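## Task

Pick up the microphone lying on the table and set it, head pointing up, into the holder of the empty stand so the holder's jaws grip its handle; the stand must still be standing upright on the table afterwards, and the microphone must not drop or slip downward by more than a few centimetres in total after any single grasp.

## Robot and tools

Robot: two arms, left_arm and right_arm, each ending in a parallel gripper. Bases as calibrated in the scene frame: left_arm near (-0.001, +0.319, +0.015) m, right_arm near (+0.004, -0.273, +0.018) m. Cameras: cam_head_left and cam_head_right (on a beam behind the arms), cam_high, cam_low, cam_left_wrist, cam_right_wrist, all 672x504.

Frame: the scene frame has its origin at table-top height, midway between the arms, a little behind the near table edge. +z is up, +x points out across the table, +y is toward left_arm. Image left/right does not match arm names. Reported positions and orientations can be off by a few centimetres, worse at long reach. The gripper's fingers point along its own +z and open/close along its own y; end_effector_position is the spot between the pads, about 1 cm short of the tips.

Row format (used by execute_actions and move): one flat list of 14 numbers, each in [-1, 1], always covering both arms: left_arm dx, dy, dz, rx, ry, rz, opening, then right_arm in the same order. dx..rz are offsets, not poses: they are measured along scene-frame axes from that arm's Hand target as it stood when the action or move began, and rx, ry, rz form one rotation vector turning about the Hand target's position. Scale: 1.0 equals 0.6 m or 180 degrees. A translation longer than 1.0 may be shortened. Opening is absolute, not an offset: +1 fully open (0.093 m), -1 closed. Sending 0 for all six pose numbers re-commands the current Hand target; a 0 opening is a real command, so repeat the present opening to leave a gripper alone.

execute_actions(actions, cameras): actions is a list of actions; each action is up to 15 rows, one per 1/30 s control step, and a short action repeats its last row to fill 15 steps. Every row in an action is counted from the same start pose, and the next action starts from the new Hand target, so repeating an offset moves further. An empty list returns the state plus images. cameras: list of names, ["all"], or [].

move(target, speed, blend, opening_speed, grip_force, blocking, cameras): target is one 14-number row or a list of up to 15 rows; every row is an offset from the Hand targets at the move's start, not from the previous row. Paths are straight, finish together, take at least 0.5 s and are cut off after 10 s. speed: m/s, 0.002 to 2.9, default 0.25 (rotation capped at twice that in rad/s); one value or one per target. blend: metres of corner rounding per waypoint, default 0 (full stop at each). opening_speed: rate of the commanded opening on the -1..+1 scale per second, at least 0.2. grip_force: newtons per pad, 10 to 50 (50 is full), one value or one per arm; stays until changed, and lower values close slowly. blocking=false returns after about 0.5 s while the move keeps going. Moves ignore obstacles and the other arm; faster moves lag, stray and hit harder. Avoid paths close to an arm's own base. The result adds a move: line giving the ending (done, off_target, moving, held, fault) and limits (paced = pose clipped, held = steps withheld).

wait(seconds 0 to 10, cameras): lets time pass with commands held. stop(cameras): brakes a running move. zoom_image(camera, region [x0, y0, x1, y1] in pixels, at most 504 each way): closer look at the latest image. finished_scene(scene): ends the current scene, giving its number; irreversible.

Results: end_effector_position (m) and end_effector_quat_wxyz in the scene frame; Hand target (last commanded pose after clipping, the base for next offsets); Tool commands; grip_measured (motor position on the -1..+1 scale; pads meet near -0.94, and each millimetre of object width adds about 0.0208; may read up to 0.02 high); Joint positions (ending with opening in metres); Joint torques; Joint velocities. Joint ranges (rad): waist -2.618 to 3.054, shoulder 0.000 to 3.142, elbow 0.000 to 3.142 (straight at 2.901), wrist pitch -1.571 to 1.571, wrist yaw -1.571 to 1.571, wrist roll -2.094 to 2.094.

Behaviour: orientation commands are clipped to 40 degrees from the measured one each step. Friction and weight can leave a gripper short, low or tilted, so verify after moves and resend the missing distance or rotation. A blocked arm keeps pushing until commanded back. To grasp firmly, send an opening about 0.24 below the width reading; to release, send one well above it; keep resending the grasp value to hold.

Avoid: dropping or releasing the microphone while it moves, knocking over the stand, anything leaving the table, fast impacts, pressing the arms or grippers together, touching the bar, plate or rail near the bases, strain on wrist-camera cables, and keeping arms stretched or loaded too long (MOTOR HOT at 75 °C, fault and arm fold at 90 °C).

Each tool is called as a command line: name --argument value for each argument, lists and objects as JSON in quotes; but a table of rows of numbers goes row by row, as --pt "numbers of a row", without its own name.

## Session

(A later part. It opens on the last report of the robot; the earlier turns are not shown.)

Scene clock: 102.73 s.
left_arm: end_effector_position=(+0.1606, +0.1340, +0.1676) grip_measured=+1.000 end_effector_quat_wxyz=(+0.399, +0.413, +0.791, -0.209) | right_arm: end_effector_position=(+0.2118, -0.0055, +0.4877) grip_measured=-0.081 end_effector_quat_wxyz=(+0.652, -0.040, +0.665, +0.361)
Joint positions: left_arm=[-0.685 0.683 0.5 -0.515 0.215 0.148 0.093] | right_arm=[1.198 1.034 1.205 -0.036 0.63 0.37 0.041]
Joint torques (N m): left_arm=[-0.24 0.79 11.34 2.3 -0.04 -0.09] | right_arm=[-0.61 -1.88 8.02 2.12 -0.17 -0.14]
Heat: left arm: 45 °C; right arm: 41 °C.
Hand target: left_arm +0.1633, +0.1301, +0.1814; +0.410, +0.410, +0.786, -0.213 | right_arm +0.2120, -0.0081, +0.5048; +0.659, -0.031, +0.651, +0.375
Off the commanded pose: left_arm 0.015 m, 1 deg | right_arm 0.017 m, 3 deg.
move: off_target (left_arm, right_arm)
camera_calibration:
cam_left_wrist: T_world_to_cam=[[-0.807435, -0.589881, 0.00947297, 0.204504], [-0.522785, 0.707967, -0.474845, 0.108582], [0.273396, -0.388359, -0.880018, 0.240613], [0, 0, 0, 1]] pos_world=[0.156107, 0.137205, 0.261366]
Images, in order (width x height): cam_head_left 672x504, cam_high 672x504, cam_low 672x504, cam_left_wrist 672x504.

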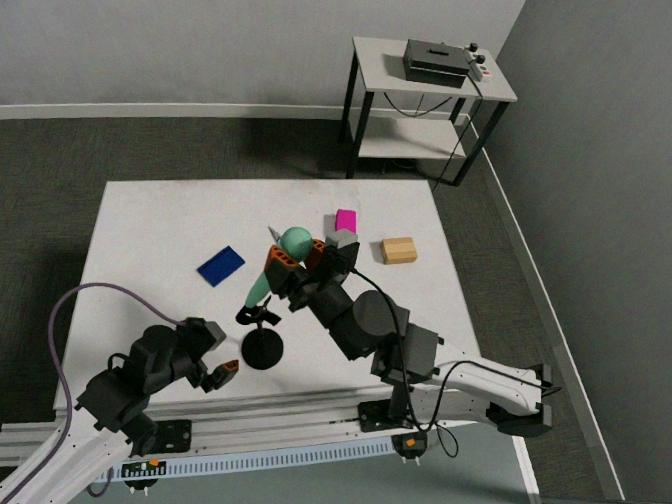

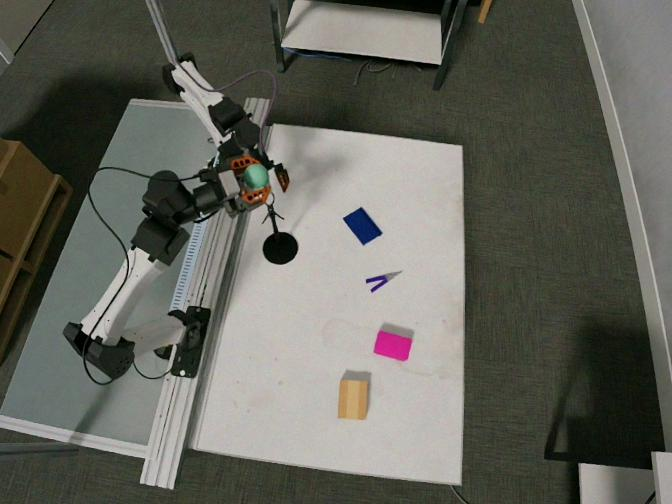

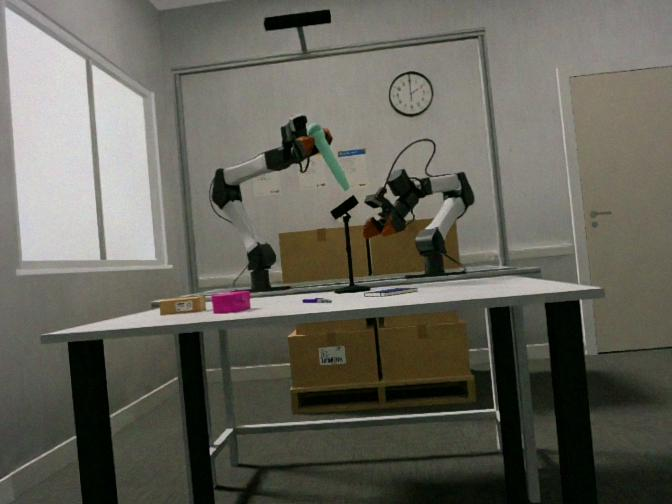

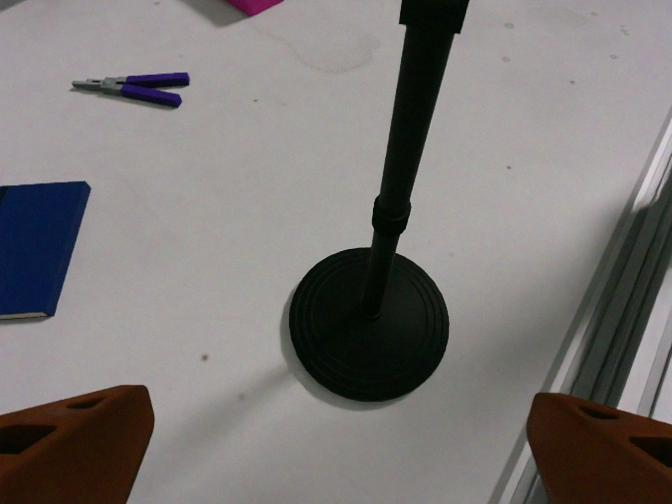

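move --pt "0.02 -0.02 -0.075 -0.068 -0.048 0 1 0 0 0 0 0 0 -0.55" --pt "0.035 -0.128 -0.072 -0.068 -0.048 0 1 0 0 0 0 0 0 -0.55" --speed 0.08 --cameras '["cam_low","cam_head_left","cam_left_wrist"]'

zoom_image --camera "cam_low" --region '[300, 120, 480, 300]'

zoom_image --camera "cam_head_left" --region '[160, 240, 320, 400]'

Scene clock: 111.23 s.
left_arm: end_effector_position=(+0.1775, +0.0630, +0.1210) grip_measured=+1.000 end_effector_quat_wxyz=(+0.491, +0.389, +0.736, -0.256) | right_arm: end_effector_position=(+0.2118, -0.0055, +0.4877) grip_measured=-0.081 end_effector_quat_wxyz=(+0.652, -0.040, +0.665, +0.361)
Joint positions: left_arm=[-0.921 1.077 0.198 0.437 0.034 -0.004 0.093] | right_arm=[1.198 1.034 1.205 -0.036 0.63 0.37 0.041]
Joint torques (N m): left_arm=[-0.21 -0.87 10.51 2.79 -0.22 -0.09] | right_arm=[-0.57 -1.91 8.09 2.1 -0.15 -0.13]
Heat: left arm: 45 °C; right arm: 41 °C.
Hand target: left_arm +0.1843, +0.0534, +0.1381; +0.510, +0.379, +0.726, -0.264 | right_arm +0.2120, -0.0081, +0.5049; +0.659, -0.031, +0.651, +0.375
Off the commanded pose: left_arm 0.021 m, 3 deg | right_arm 0.017 m, 3 deg.
move: off_target (left_arm, right_arm)
camera_calibration:
cam_left_wrist: T_world_to_cam=[[-0.812529, -0.582845, 0.00936522, 0.17728], [-0.438233, 0.600178, -0.669133, 0.160858], [0.38438, -0.547794, -0.743084, 0.141074], [0, 0, 0, 1]] pos_world=[0.160312, 0.0840627, 0.210805]
Images, in order (width x height): cam_head_left 672x504, cam_low 672x504, cam_left_wrist 672x504.

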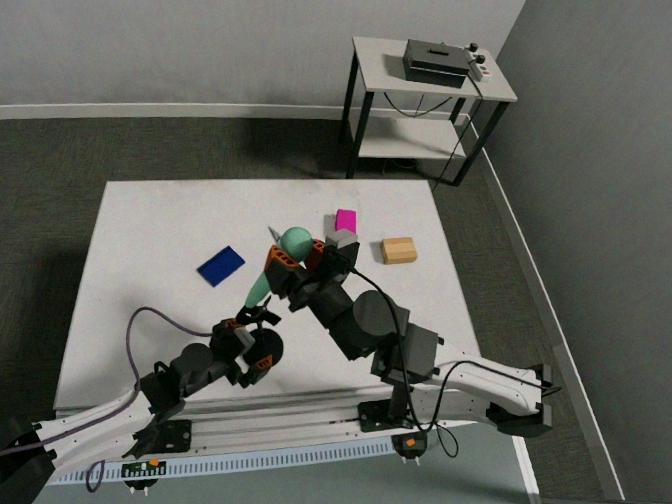

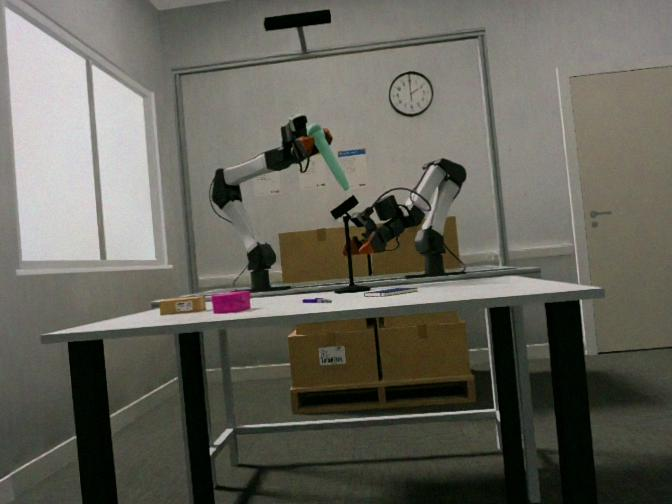

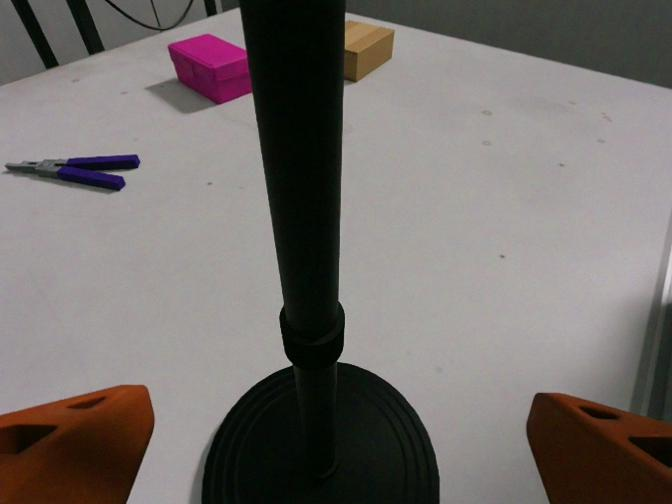

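Scaled by 2.800 from the camera's 672x504 image, which has a finer 960x720 frame.

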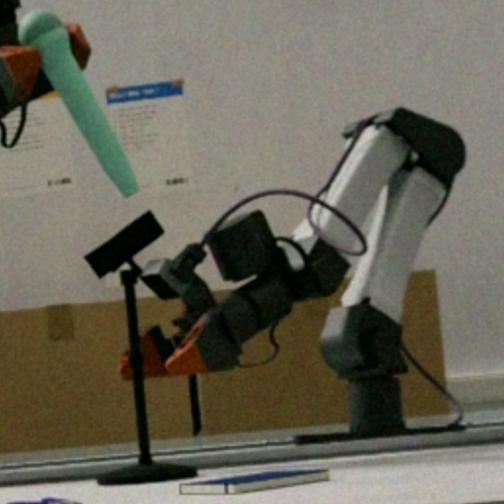

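Scaled by 3.150 from the camera's 672x504 image, which has a finer 960x720 frame.

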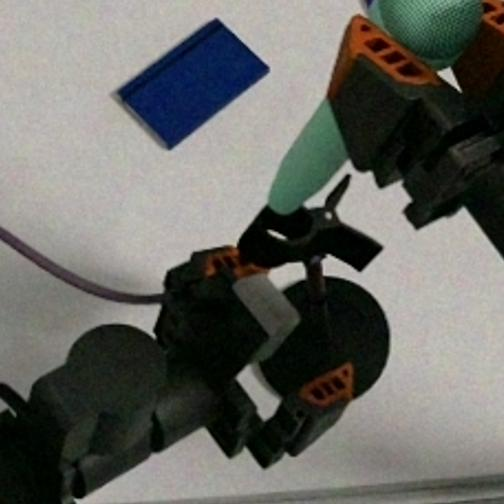

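move --pt "0.018 -0.015 0 0 0 0 1 0 0 0 0 0 0 -0.55" --pt "0.018 -0.015 0 0 0 0 -1 0 0 0 0 0 0 -0.55" --speed 0.05 --opening_speed 0.6 --cameras '["cam_low","cam_head_left","cam_left_wrist","cam_head_right"]'

zoom_image --camera "cam_low" --region '[300, 120, 400, 240]'

zoom_image --camera "cam_head_left" --region '[220, 240, 320, 340]'

zoom_image --camera "cam_head_right" --region '[200, 240, 300, 340]'

Scene clock: 118.27 s.
left_arm: end_effector_position=(+0.1878, +0.0532, +0.1227) grip_measured=-0.846 end_effector_quat_wxyz=(+0.494, +0.385, +0.737, -0.255) | right_arm: end_effector_position=(+0.2118, -0.0055, +0.4877) grip_measured=-0.081 end_effector_quat_wxyz=(+0.652, -0.040, +0.665, +0.361)
Joint positions: left_arm=[-0.914 1.168 0.237 0.495 0.032 -0.004 0.005] | right_arm=[1.198 1.034 1.205 -0.036 0.63 0.37 0.041]
Joint torques (N m): left_arm=[0.69 -1.28 10.3 2.81 -0.02 -0.01] | right_arm=[-0.69 -1.92 8.03 2.1 -0.16 -0.11]
Heat: left arm: 45 °C; right arm: 42 °C.
Hand target: left_arm +0.1951, +0.0443, +0.1382; +0.509, +0.379, +0.726, -0.264 | right_arm +0.2120, -0.0081, +0.5049; +0.659, -0.031, +0.651, +0.375
Off the commanded pose: left_arm 0.019 m, 2 deg | right_arm 0.017 m, 3 deg.
move: off_target (left_arm, right_arm); target 2's new opening was sent with left_arm's hand 0.020 m and 3 deg from that target
camera_calibration:
cam_left_wrist: T_world_to_cam=[[-0.807465, -0.589844, 0.00920673, 0.179344], [-0.441315, 0.593633, -0.672935, 0.173836], [0.391461, -0.547434, -0.739644, 0.13126], [0, 0, 0, 1]] pos_world=[0.170147, 0.0744467, 0.212415]
Images, in order (width x height): cam_head_left 672x504, cam_head_right 672x504, cam_low 672x504, cam_left_wrist 672x504.

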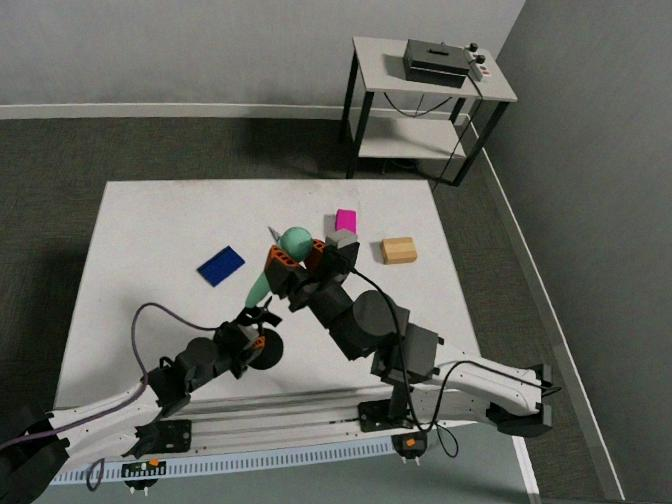

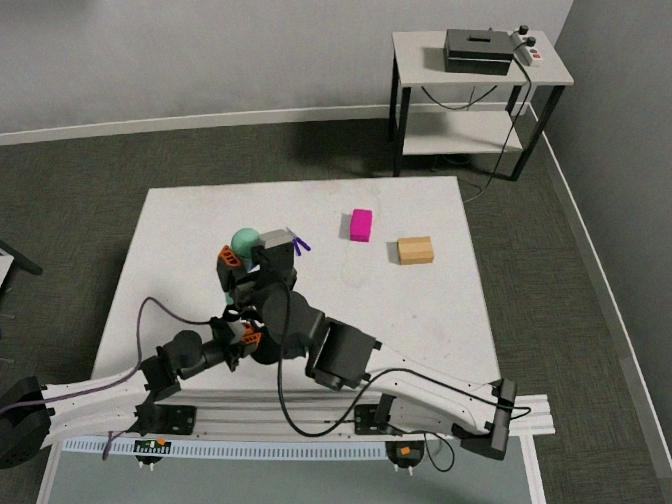

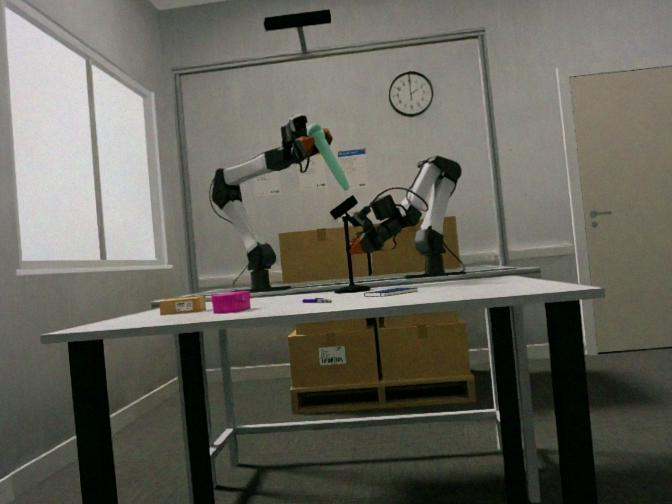

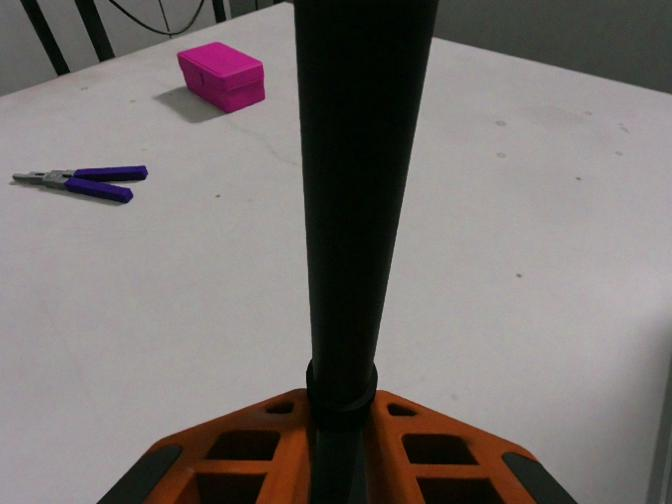

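Scaled by 4.200 from the camera's 672x504 image, which has a finer 960x720 frame.

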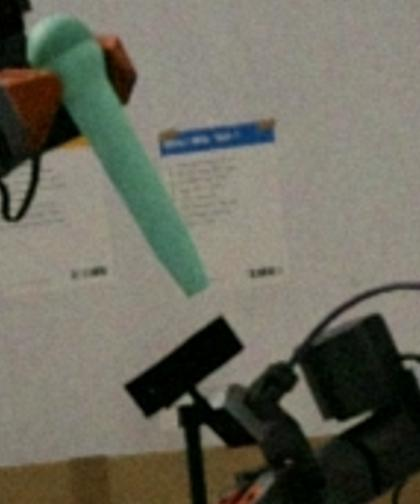

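Scaled by 5.040 from the camera's 672x504 image, which has a finer 960x720 frame.

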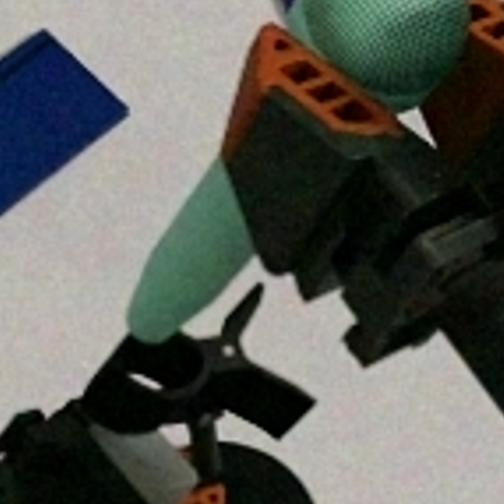

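Scaled by 5.040 from the camera's 672x504 image, which has a finer 960x720 frame.

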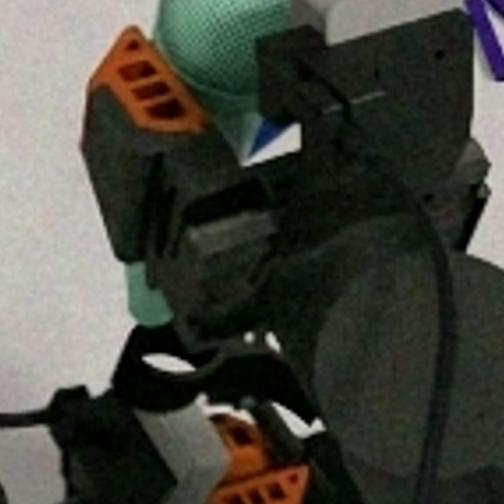

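move --pt "0 0 0 0 0 0 -1 -0.003 -0.03 -0.005 0 0 0 -0.55" --pt "0 0 0 0 0 0 -1 -0.014 -0.008 -0.05 0 0 0 -0.55" --speed 0.05 --cameras '["cam_low","cam_head_left","cam_head_right"]'

zoom_image --camera "cam_low" --region '[300, 120, 400, 240]'

zoom_image --camera "cam_head_left" --region '[220, 240, 320, 340]'

zoom_image --camera "cam_head_right" --region '[200, 240, 300, 340]'

Scene clock: 124.03 s.
left_arm: end_effector_position=(+0.1878, +0.0532, +0.1227) grip_measured=-0.860 end_effector_quat_wxyz=(+0.494, +0.385, +0.737, -0.255) | right_arm: end_effector_position=(+0.2074, -0.0053, +0.4586) grip_measured=-0.081 end_effector_quat_wxyz=(+0.648, -0.046, +0.670, +0.359)
Joint positions: left_arm=[-0.914 1.168 0.237 0.495 0.032 -0.004 0.004] | right_arm=[1.215 0.989 1.079 0.028 0.639 0.37 0.041]
Joint torques (N m): left_arm=[0.68 -1.29 10.26 2.8 -0.02 -0.01] | right_arm=[0.53 -3.93 5.97 2.33 0.08 -0.16]
Heat: left arm: 46 °C; right arm: 42 °C.
Hand target: left_arm +0.1951, +0.0443, +0.1382; +0.509, +0.379, +0.726, -0.264 | right_arm +0.2036, -0.0129, +0.4749; +0.659, -0.031, +0.651, +0.375
Off the commanded pose: left_arm 0.019 m, 2 deg | right_arm 0.018 m, 4 deg.
move: off_target (left_arm, right_arm)
Images, in order (width x height): cam_head_left 672x504, cam_head_right 672x504, cam_low 672x504.

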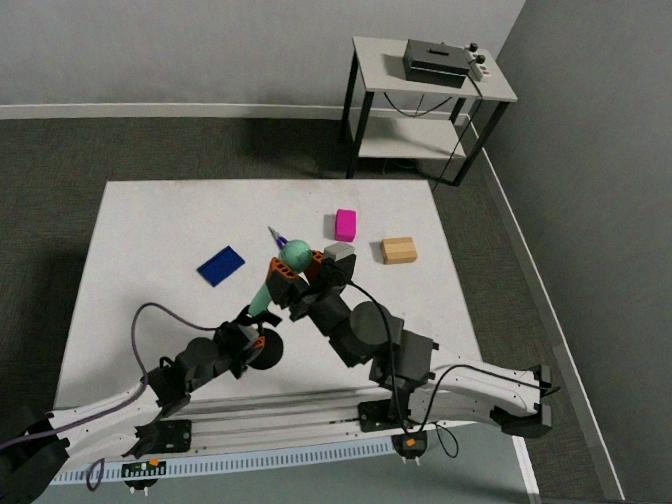

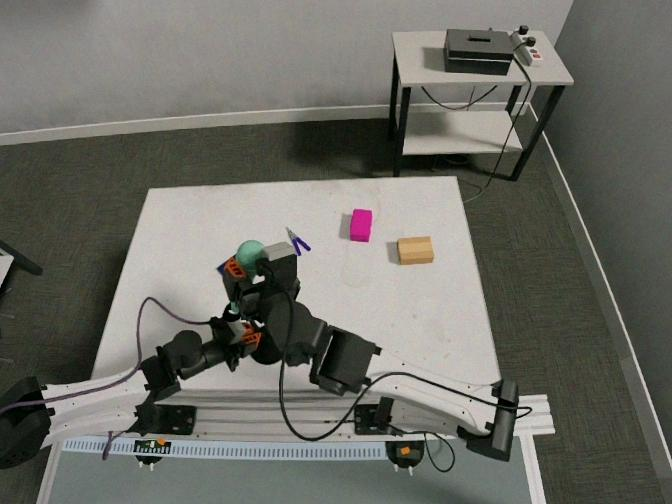

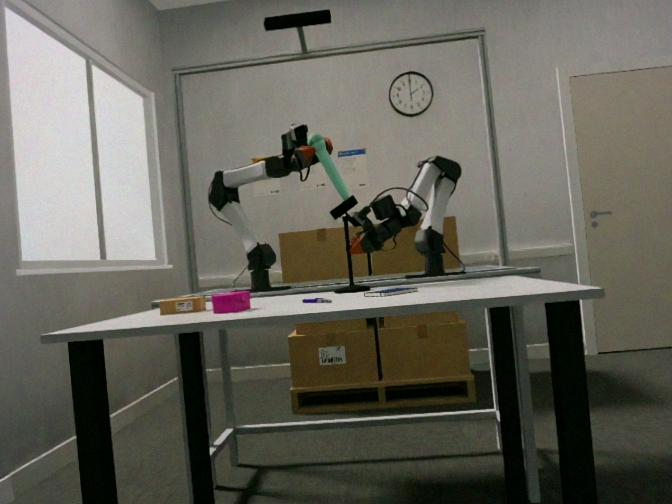

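Scaled by 4.200 from the camera's 672x504 image, which has a finer 960x720 frame.

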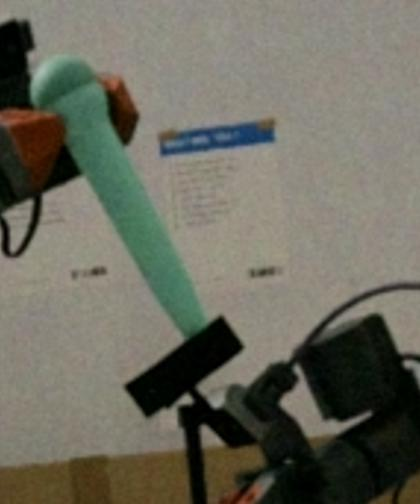

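Scaled by 5.040 from the camera's 672x504 image, which has a finer 960x720 frame.

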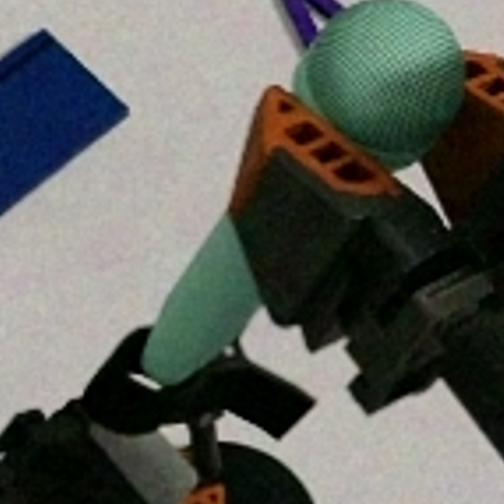

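Scaled by 5.040 from the camera's 672x504 image, which has a finer 960x720 frame.

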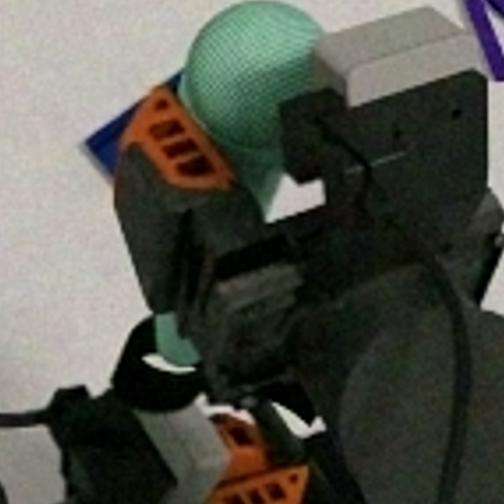

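move --pt "0 0 0 0 0 0 -1 0 0.013 0 0 0 0 -0.55" --pt "0 0 0 0 0 0 -1 -0.023 0.058 -0.105 0 0 0 -0.55" --speed 0.05 --cameras '["cam_low","cam_head_left","cam_head_right"]'

zoom_image --camera "cam_low" --region '[300, 120, 400, 240]'

zoom_image --camera "cam_head_left" --region '[220, 240, 320, 340]'

zoom_image --camera "cam_head_right" --region '[200, 240, 300, 340]'

Scene clock: 128.60 s.
left_arm: end_effector_position=(+0.1888, +0.0540, +0.1225) grip_measured=-0.861 end_effector_quat_wxyz=(+0.494, +0.383, +0.738, -0.253) | right_arm: end_effector_position=(+0.1996, -0.0042, +0.4330) grip_measured=-0.081 end_effector_quat_wxyz=(+0.683, +0.013, +0.634, +0.363)
Joint positions: left_arm=[-0.912 1.168 0.237 0.494 0.028 -0.004 0.004] | right_arm=[1.315 1.002 0.863 0.426 0.829 0.299 0.041]
Joint torques (N m): left_arm=[0.53 -1.32 10.29 2.81 0.02 -0.01] | right_arm=[2.26 0.1 4.37 1.37 -0.69 0.22]
Heat: left arm: 47 °C; right arm: 43 °C.
Hand target: left_arm +0.1950, +0.0443, +0.1381; +0.509, +0.379, +0.726, -0.264 | right_arm +0.1898, +0.0219, +0.4118; +0.659, -0.031, +0.651, +0.375
Off the commanded pose: left_arm 0.019 m, 3 deg | right_arm 0.035 m, 6 deg.
move: off_target (left_arm, right_arm)
Images, in order (width x height): cam_head_left 672x504, cam_head_right 672x504, cam_low 672x504.

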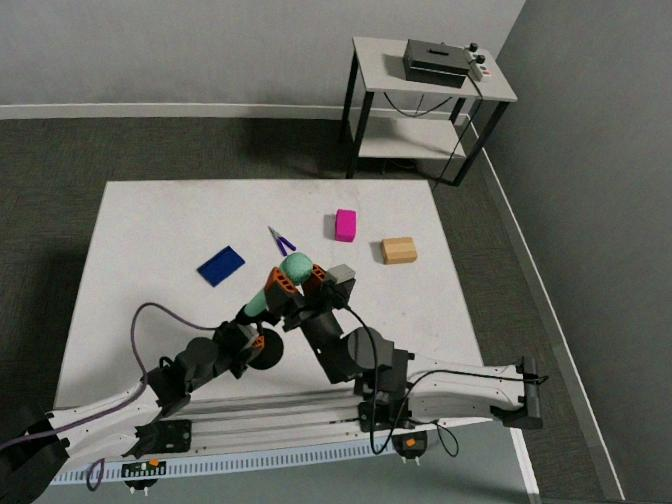

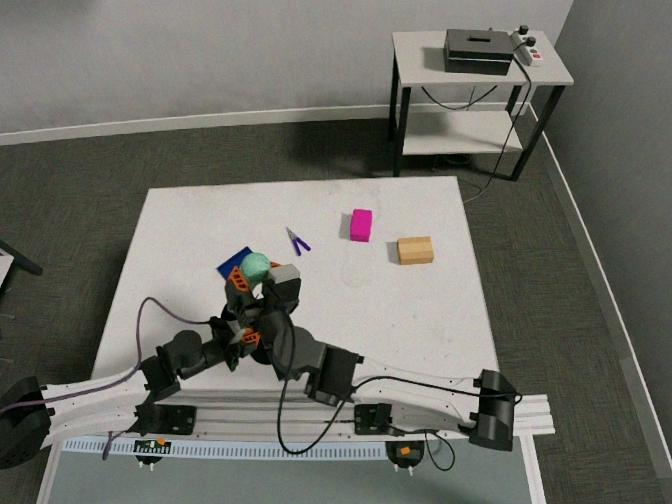

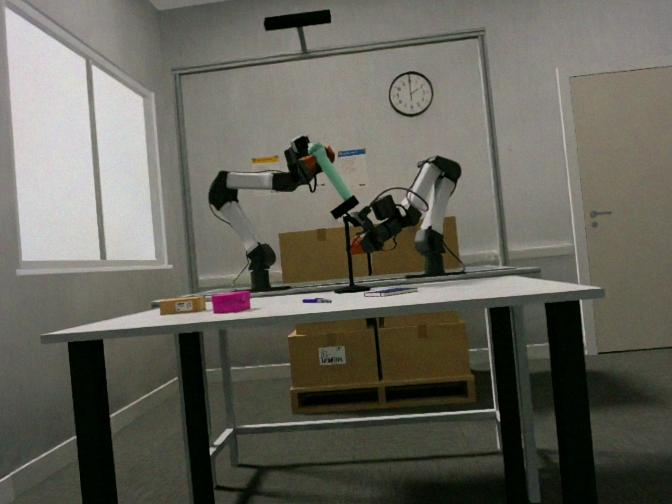

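Scaled by 4.200 from the camera's 672x504 image, which has a finer 960x720 frame.

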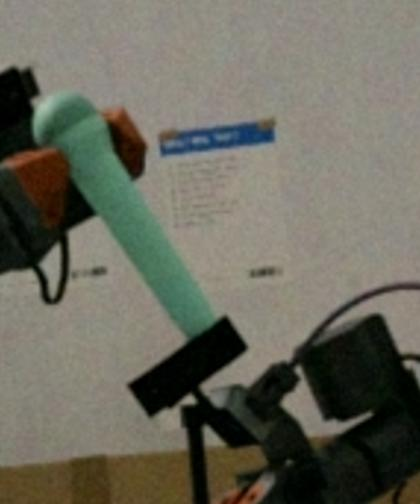

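Scaled by 5.040 from the camera's 672x504 image, which has a finer 960x720 frame.

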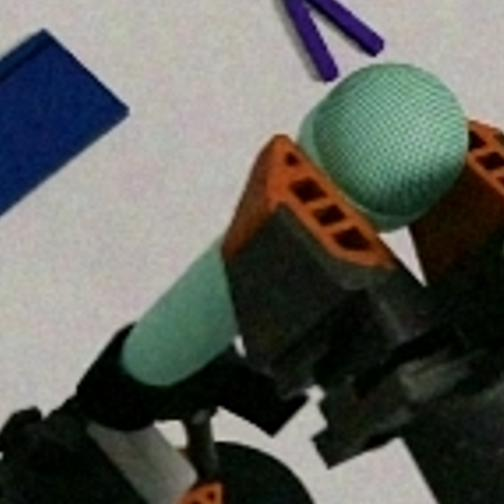

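Scaled by 5.040 from the camera's 672x504 image, which has a finer 960x720 frame.

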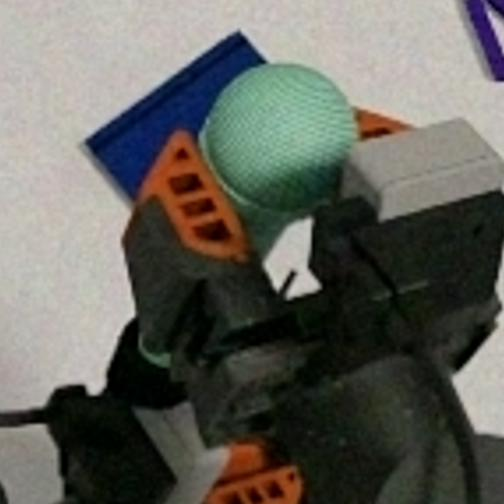

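move --target '[0,0,0,0,0,0,-1,0.022,0.04,-0.075,0,0.02,0,-0.55]' --speed 0.05 --cameras '["cam_low","cam_head_left","cam_head_right"]'

zoom_image --camera "cam_low" --region '[300, 120, 400, 240]'

zoom_image --camera "cam_head_left" --region '[220, 240, 320, 340]'

Scene clock: 131.73 s.
left_arm: end_effector_position=(+0.1903, +0.0551, +0.1226) grip_measured=-0.861 end_effector_quat_wxyz=(+0.495, +0.378, +0.741, -0.253) | right_arm: end_effector_position=(+0.2097, +0.0070, +0.4065) grip_measured=-0.081 end_effector_quat_wxyz=(+0.678, +0.050, +0.634, +0.370)
Joint positions: left_arm=[-0.909 1.168 0.237 0.494 0.024 -0.013 0.004] | right_arm=[1.307 1.083 0.796 0.583 0.867 0.355 0.041]
Joint torques (N m): left_arm=[0.28 -1.29 10.29 2.8 0.05 0.06] | right_arm=[1.4 1.48 3.66 0.73 -1.1 0.52]
Heat: left arm: 47 °C; right arm: 42 °C.
Hand target: left_arm +0.1951, +0.0444, +0.1381; +0.509, +0.379, +0.726, -0.264 | right_arm +0.2031, +0.0458, +0.3668; +0.639, -0.020, +0.671, +0.376
Off the commanded pose: left_arm 0.019 m, 3 deg | right_arm 0.056 m, 10 deg.
move: off_target (left_arm, right_arm)
Images, in order (width x height): cam_head_left 672x504, cam_head_right 672x504, cam_low 672x504.

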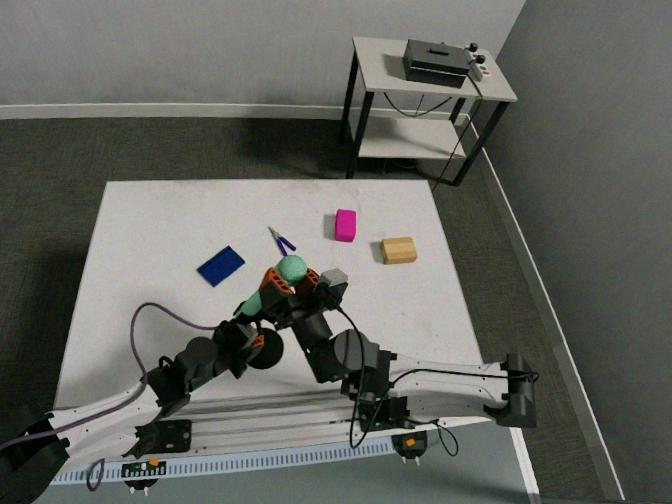

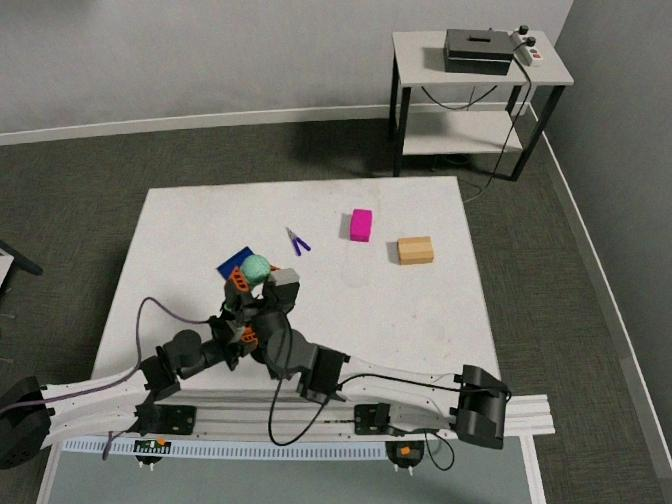

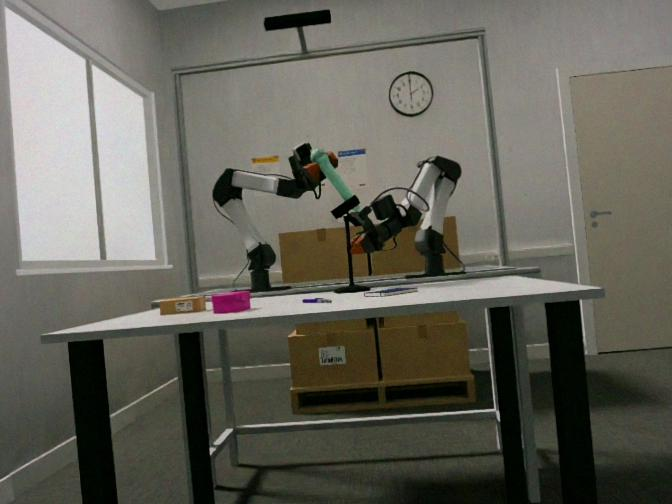

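Scaled by 4.200 from the camera's 672x504 image, which has a finer 960x720 frame.

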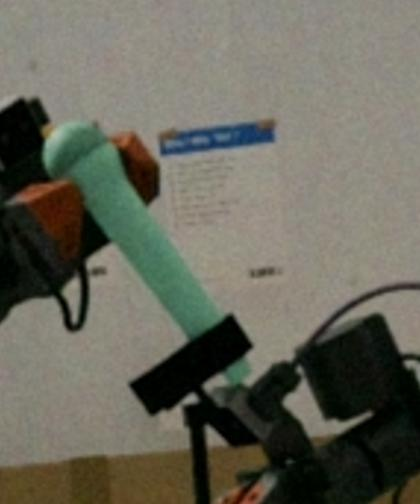

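Scaled by 5.040 from the camera's 672x504 image, which has a finer 960x720 frame.

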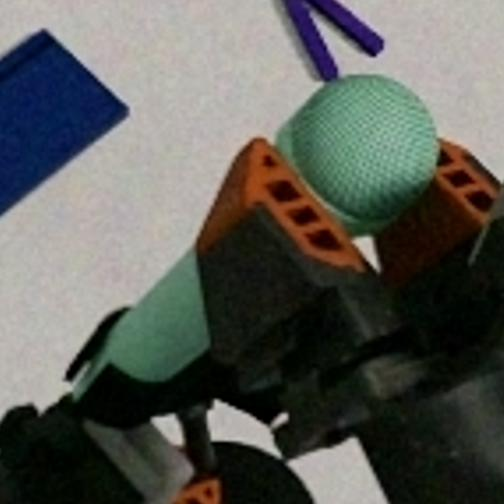

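move --pt "0 0 0 0 0 0 -1 0.011 -0.055 0.055 0 -0.01 0 -0.55" --pt "0 0 0 0 0 0 0.3 0.011 -0.055 0.055 0 -0.01 0 -0.55" --pt "0.003 0.0 -0.088 0 0 0 0.3 0.011 -0.055 0.055 0 -0.01 0 -0.55" --pt "0.003 0.0 -0.088 0 0 0 -1 0.011 -0.055 0.055 0 -0.01 0 -0.55" --speed 0.06 --cameras '["cam_low","cam_head_left","cam_left_wrist"]'

zoom_image --camera "cam_low" --region '[300, 120, 460, 300]'

zoom_image --camera "cam_head_left" --region '[220, 240, 320, 340]'

Scene clock: 138.57 s.
left_arm: end_effector_position=(+0.1972, +0.0449, +0.0872) grip_measured=-0.906 end_effector_quat_wxyz=(+0.510, +0.375, +0.727, -0.264) | right_arm: end_effector_position=(+0.2102, +0.0054, +0.4121) grip_measured=-0.081 end_effector_quat_wxyz=(+0.659, +0.000, +0.641, +0.392)
Joint positions: left_arm=[-0.909 1.528 0.161 0.976 0.032 -0.011 0.002] | right_arm=[1.241 1.01 0.812 0.425 0.694 0.394 0.041]
Joint torques (N m): left_arm=[0.4 -2.7 5.08 2.69 -0.01 0.06] | right_arm=[0.2 -1.8 6.67 1.11 -0.27 -0.11]
Heat: left arm: 47 °C; right arm: 42 °C.
Hand target: left_arm +0.1969, +0.0444, +0.0852; +0.509, +0.379, +0.726, -0.264 | right_arm +0.2097, +0.0128, +0.3999; +0.649, -0.026, +0.661, +0.375
Off the commanded pose: left_arm 0.002 m, 0 deg | right_arm 0.014 m, 4 deg.
move: off_target (right_arm); target 2's new opening was sent with left_arm's hand 0.019 m and 3 deg from that target
camera_calibration:
cam_left_wrist: T_world_to_cam=[[-0.803769, -0.594747, 0.0151785, 0.181285], [-0.42999, 0.563099, -0.705711, 0.160891], [0.411173, -0.573755, -0.708337, 0.0913951], [0, 0, 0, 1]] pos_world=[0.177314, 0.0696599, 0.175529]
Images, in order (width x height): cam_head_left 672x504, cam_low 672x504, cam_left_wrist 672x504.

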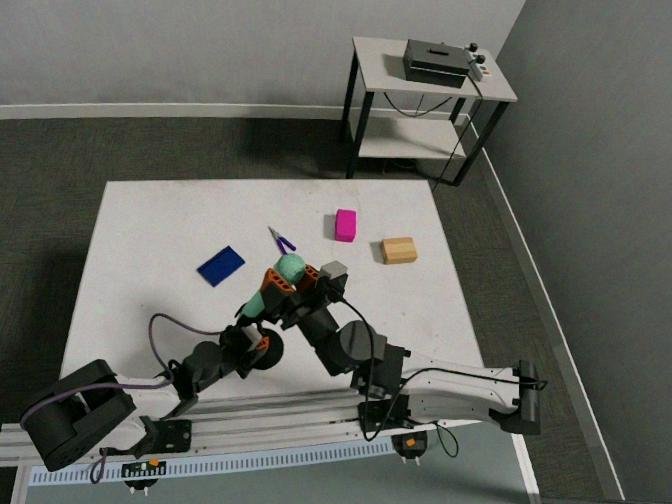

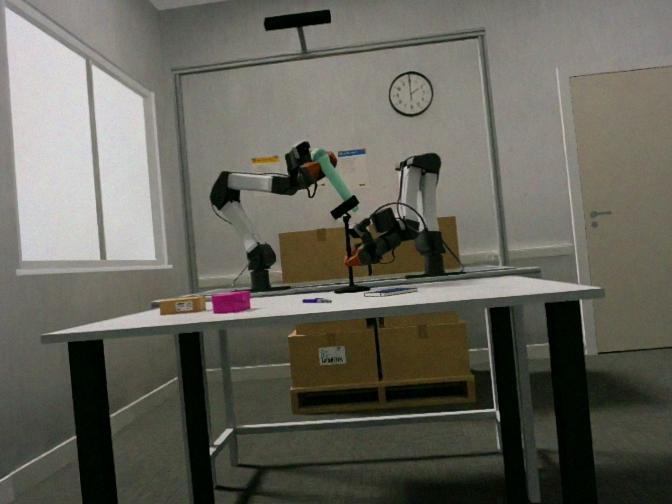

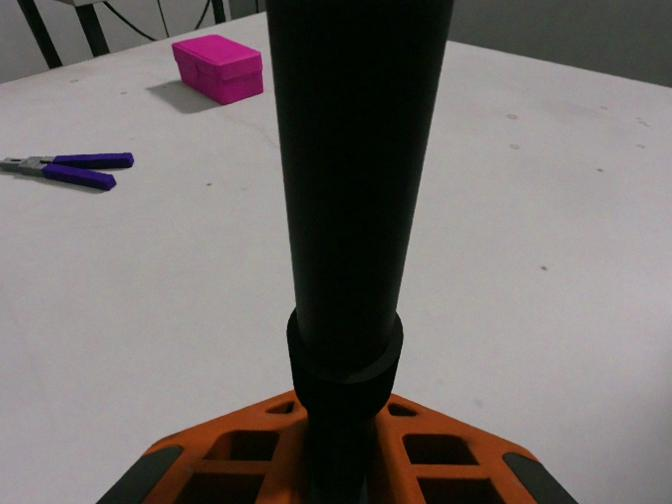

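Scaled by 2.800 from the camera's 672x504 image, which has a finer 960x720 frame.

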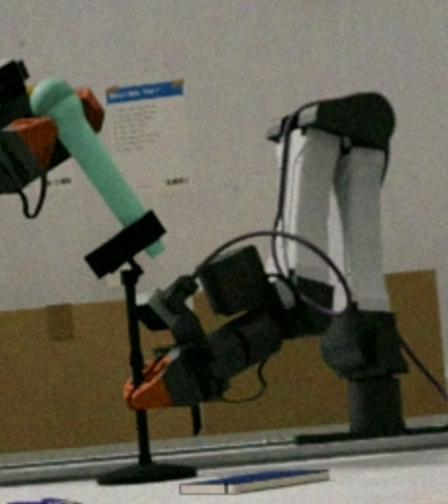

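Scaled by 5.040 from the camera's 672x504 image, which has a finer 960x720 frame.

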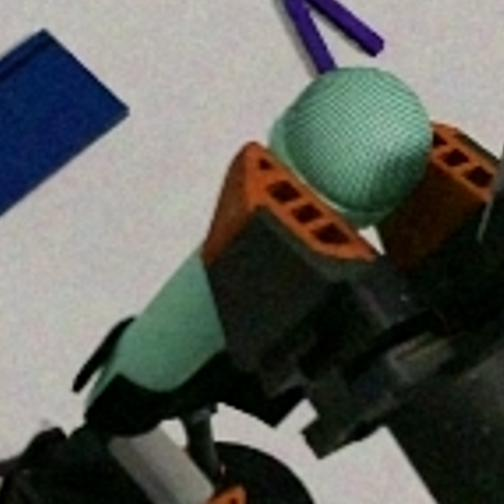

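move --target '[0,0,0,0,0,0,-1,0.0,0.065,-0.097,0,0.01,0,-0.55]' --speed 0.05 --cameras '["cam_low","cam_head_left"]'

zoom_image --camera "cam_low" --region '[300, 120, 460, 300]'

Scene clock: 142.00 s.
left_arm: end_effector_position=(+0.1964, +0.0462, +0.0877) grip_measured=-0.891 end_effector_quat_wxyz=(+0.513, +0.373, +0.726, -0.266) | right_arm: end_effector_position=(+0.2157, +0.0265, +0.3828) grip_measured=-0.081 end_effector_quat_wxyz=(+0.666, +0.038, +0.628, +0.401)
Joint positions: left_arm=[-0.909 1.528 0.152 0.993 0.031 -0.015 0.002] | right_arm=[1.275 1.155 0.731 0.713 0.775 0.401 0.041]
Joint torques (N m): left_arm=[0.4 -2.62 5.85 2.51 0 0.11] | right_arm=[1.85 -0.23 3.74 0.74 -0.49 0.08]
Heat: left arm: 47 °C; right arm: 42 °C.
Hand target: left_arm +0.1969, +0.0444, +0.0852; +0.509, +0.379, +0.726, -0.264 | right_arm +0.2096, +0.0518, +0.3416; +0.639, -0.020, +0.671, +0.376
Off the commanded pose: left_arm 0.003 m, 1 deg | right_arm 0.049 m, 9 deg.
move: off_target (right_arm)
Images, in order (width x height): cam_head_left 672x504, cam_low 672x504.

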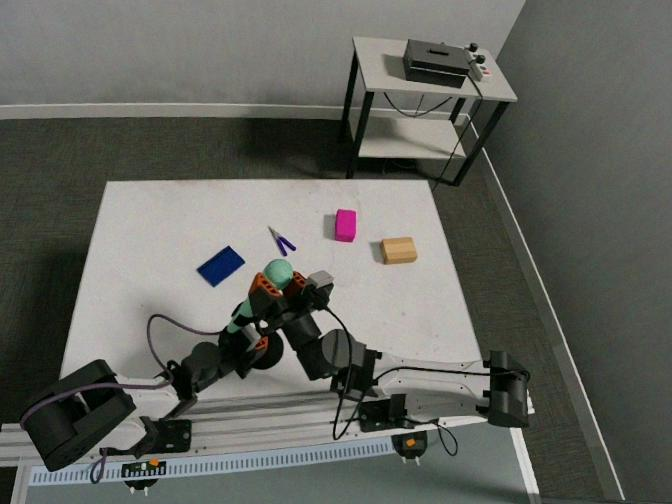

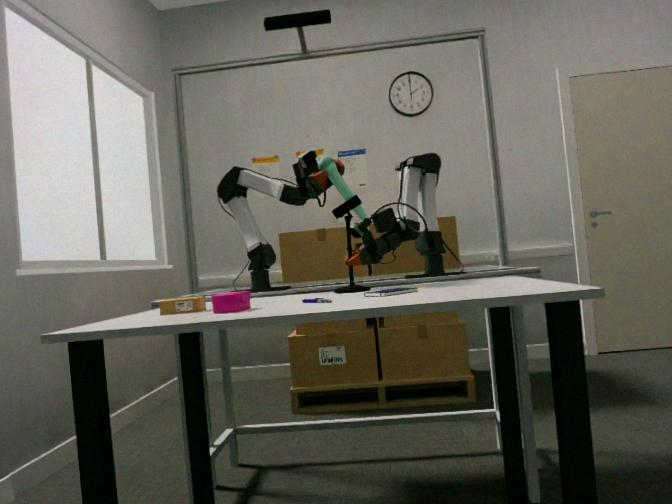

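Scaled by 2.800 from the camera's 672x504 image, which has a finer 960x720 frame.

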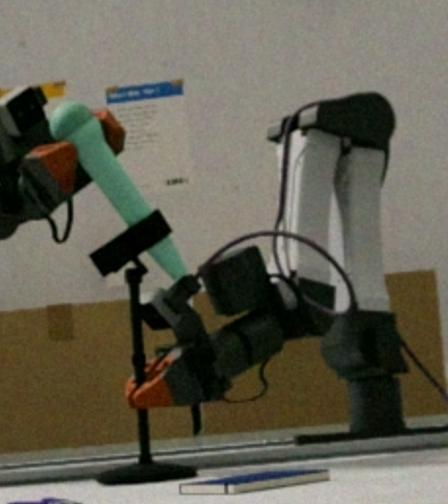

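move --pt "0 0 0 0 0 0 -1 0.008 -0.045 0.075 0 -0.01 0 -0.55" --pt "0 0 0 0 0 0 -1 0.008 -0.045 0.075 0 -0.01 0 1" --pt "0 0 0 0 0 0 -1 -0.15 -0.13 0.06 0 -0.01 0 1" --speed 0.07 --opening_speed 0.5 --cameras '["cam_low","cam_head_left"]'

zoom_image --camera "cam_low" --region '[300, 120, 460, 300]'

zoom_image --camera "cam_head_left" --region '[220, 240, 320, 340]'

Scene clock: 151.30 s.
left_arm: end_effector_position=(+0.1963, +0.0462, +0.0874) grip_measured=-0.891 end_effector_quat_wxyz=(+0.513, +0.375, +0.726, -0.264) | right_arm: end_effector_position=(+0.1201, -0.0232, +0.3764) grip_measured=+1.000 end_effector_quat_wxyz=(+0.647, -0.030, +0.663, +0.375)
Joint positions: left_arm=[-0.909 1.528 0.152 0.991 0.032 -0.009 0.002] | right_arm=[1.712 0.806 0.624 0.457 1.13 0.234 0.093]
Joint torques (N m): left_arm=[0.4 -2.63 5.82 2.52 0 0.05] | right_arm=[0.46 -1.46 5.45 1.66 -0.04 -0.24]
Heat: left arm: 47 °C; right arm: 42 °C.
Hand target: left_arm +0.1969, +0.0444, +0.0853; +0.509, +0.379, +0.726, -0.264 | right_arm +0.1197, -0.0261, +0.3776; +0.649, -0.026, +0.661, +0.375
Off the commanded pose: left_arm 0.003 m, 1 deg | right_arm 0.003 m, 1 deg.
move: done; target 2's new opening was sent with right_arm's hand 0.004 m and 3 deg from that target
Images, in order (width x height): cam_head_left 672x504, cam_low 672x504.

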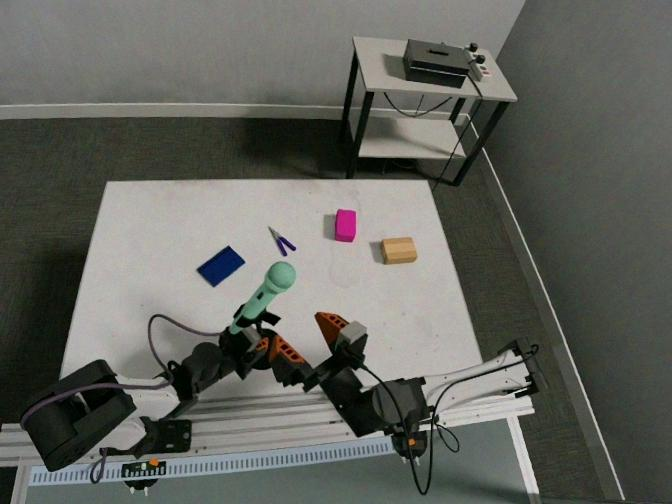

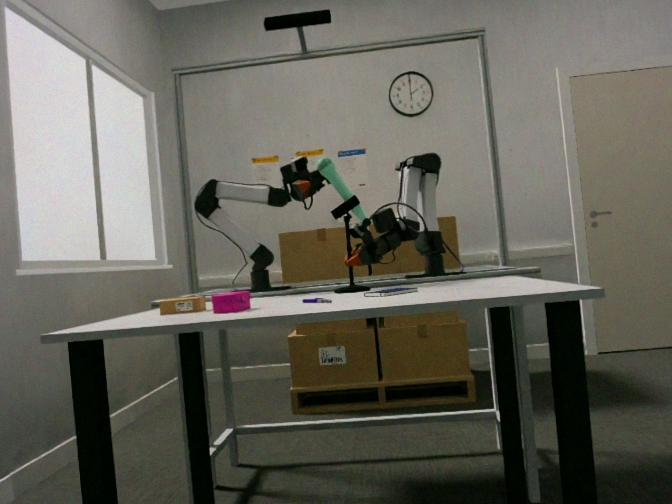

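Scaled by 2.800 from the camera's 672x504 image, which has a finer 960x720 frame.

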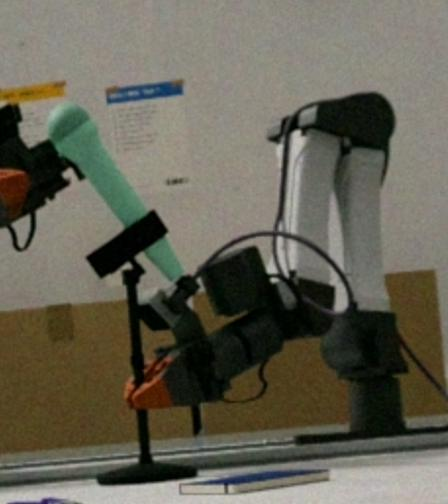

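Scaled by 5.040 from the camera's 672x504 image, which has a finer 960x720 frame.

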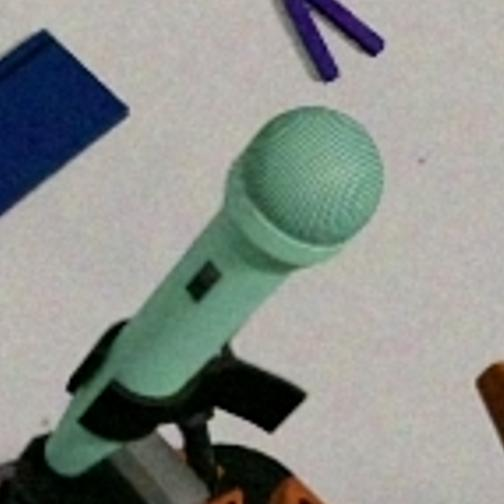

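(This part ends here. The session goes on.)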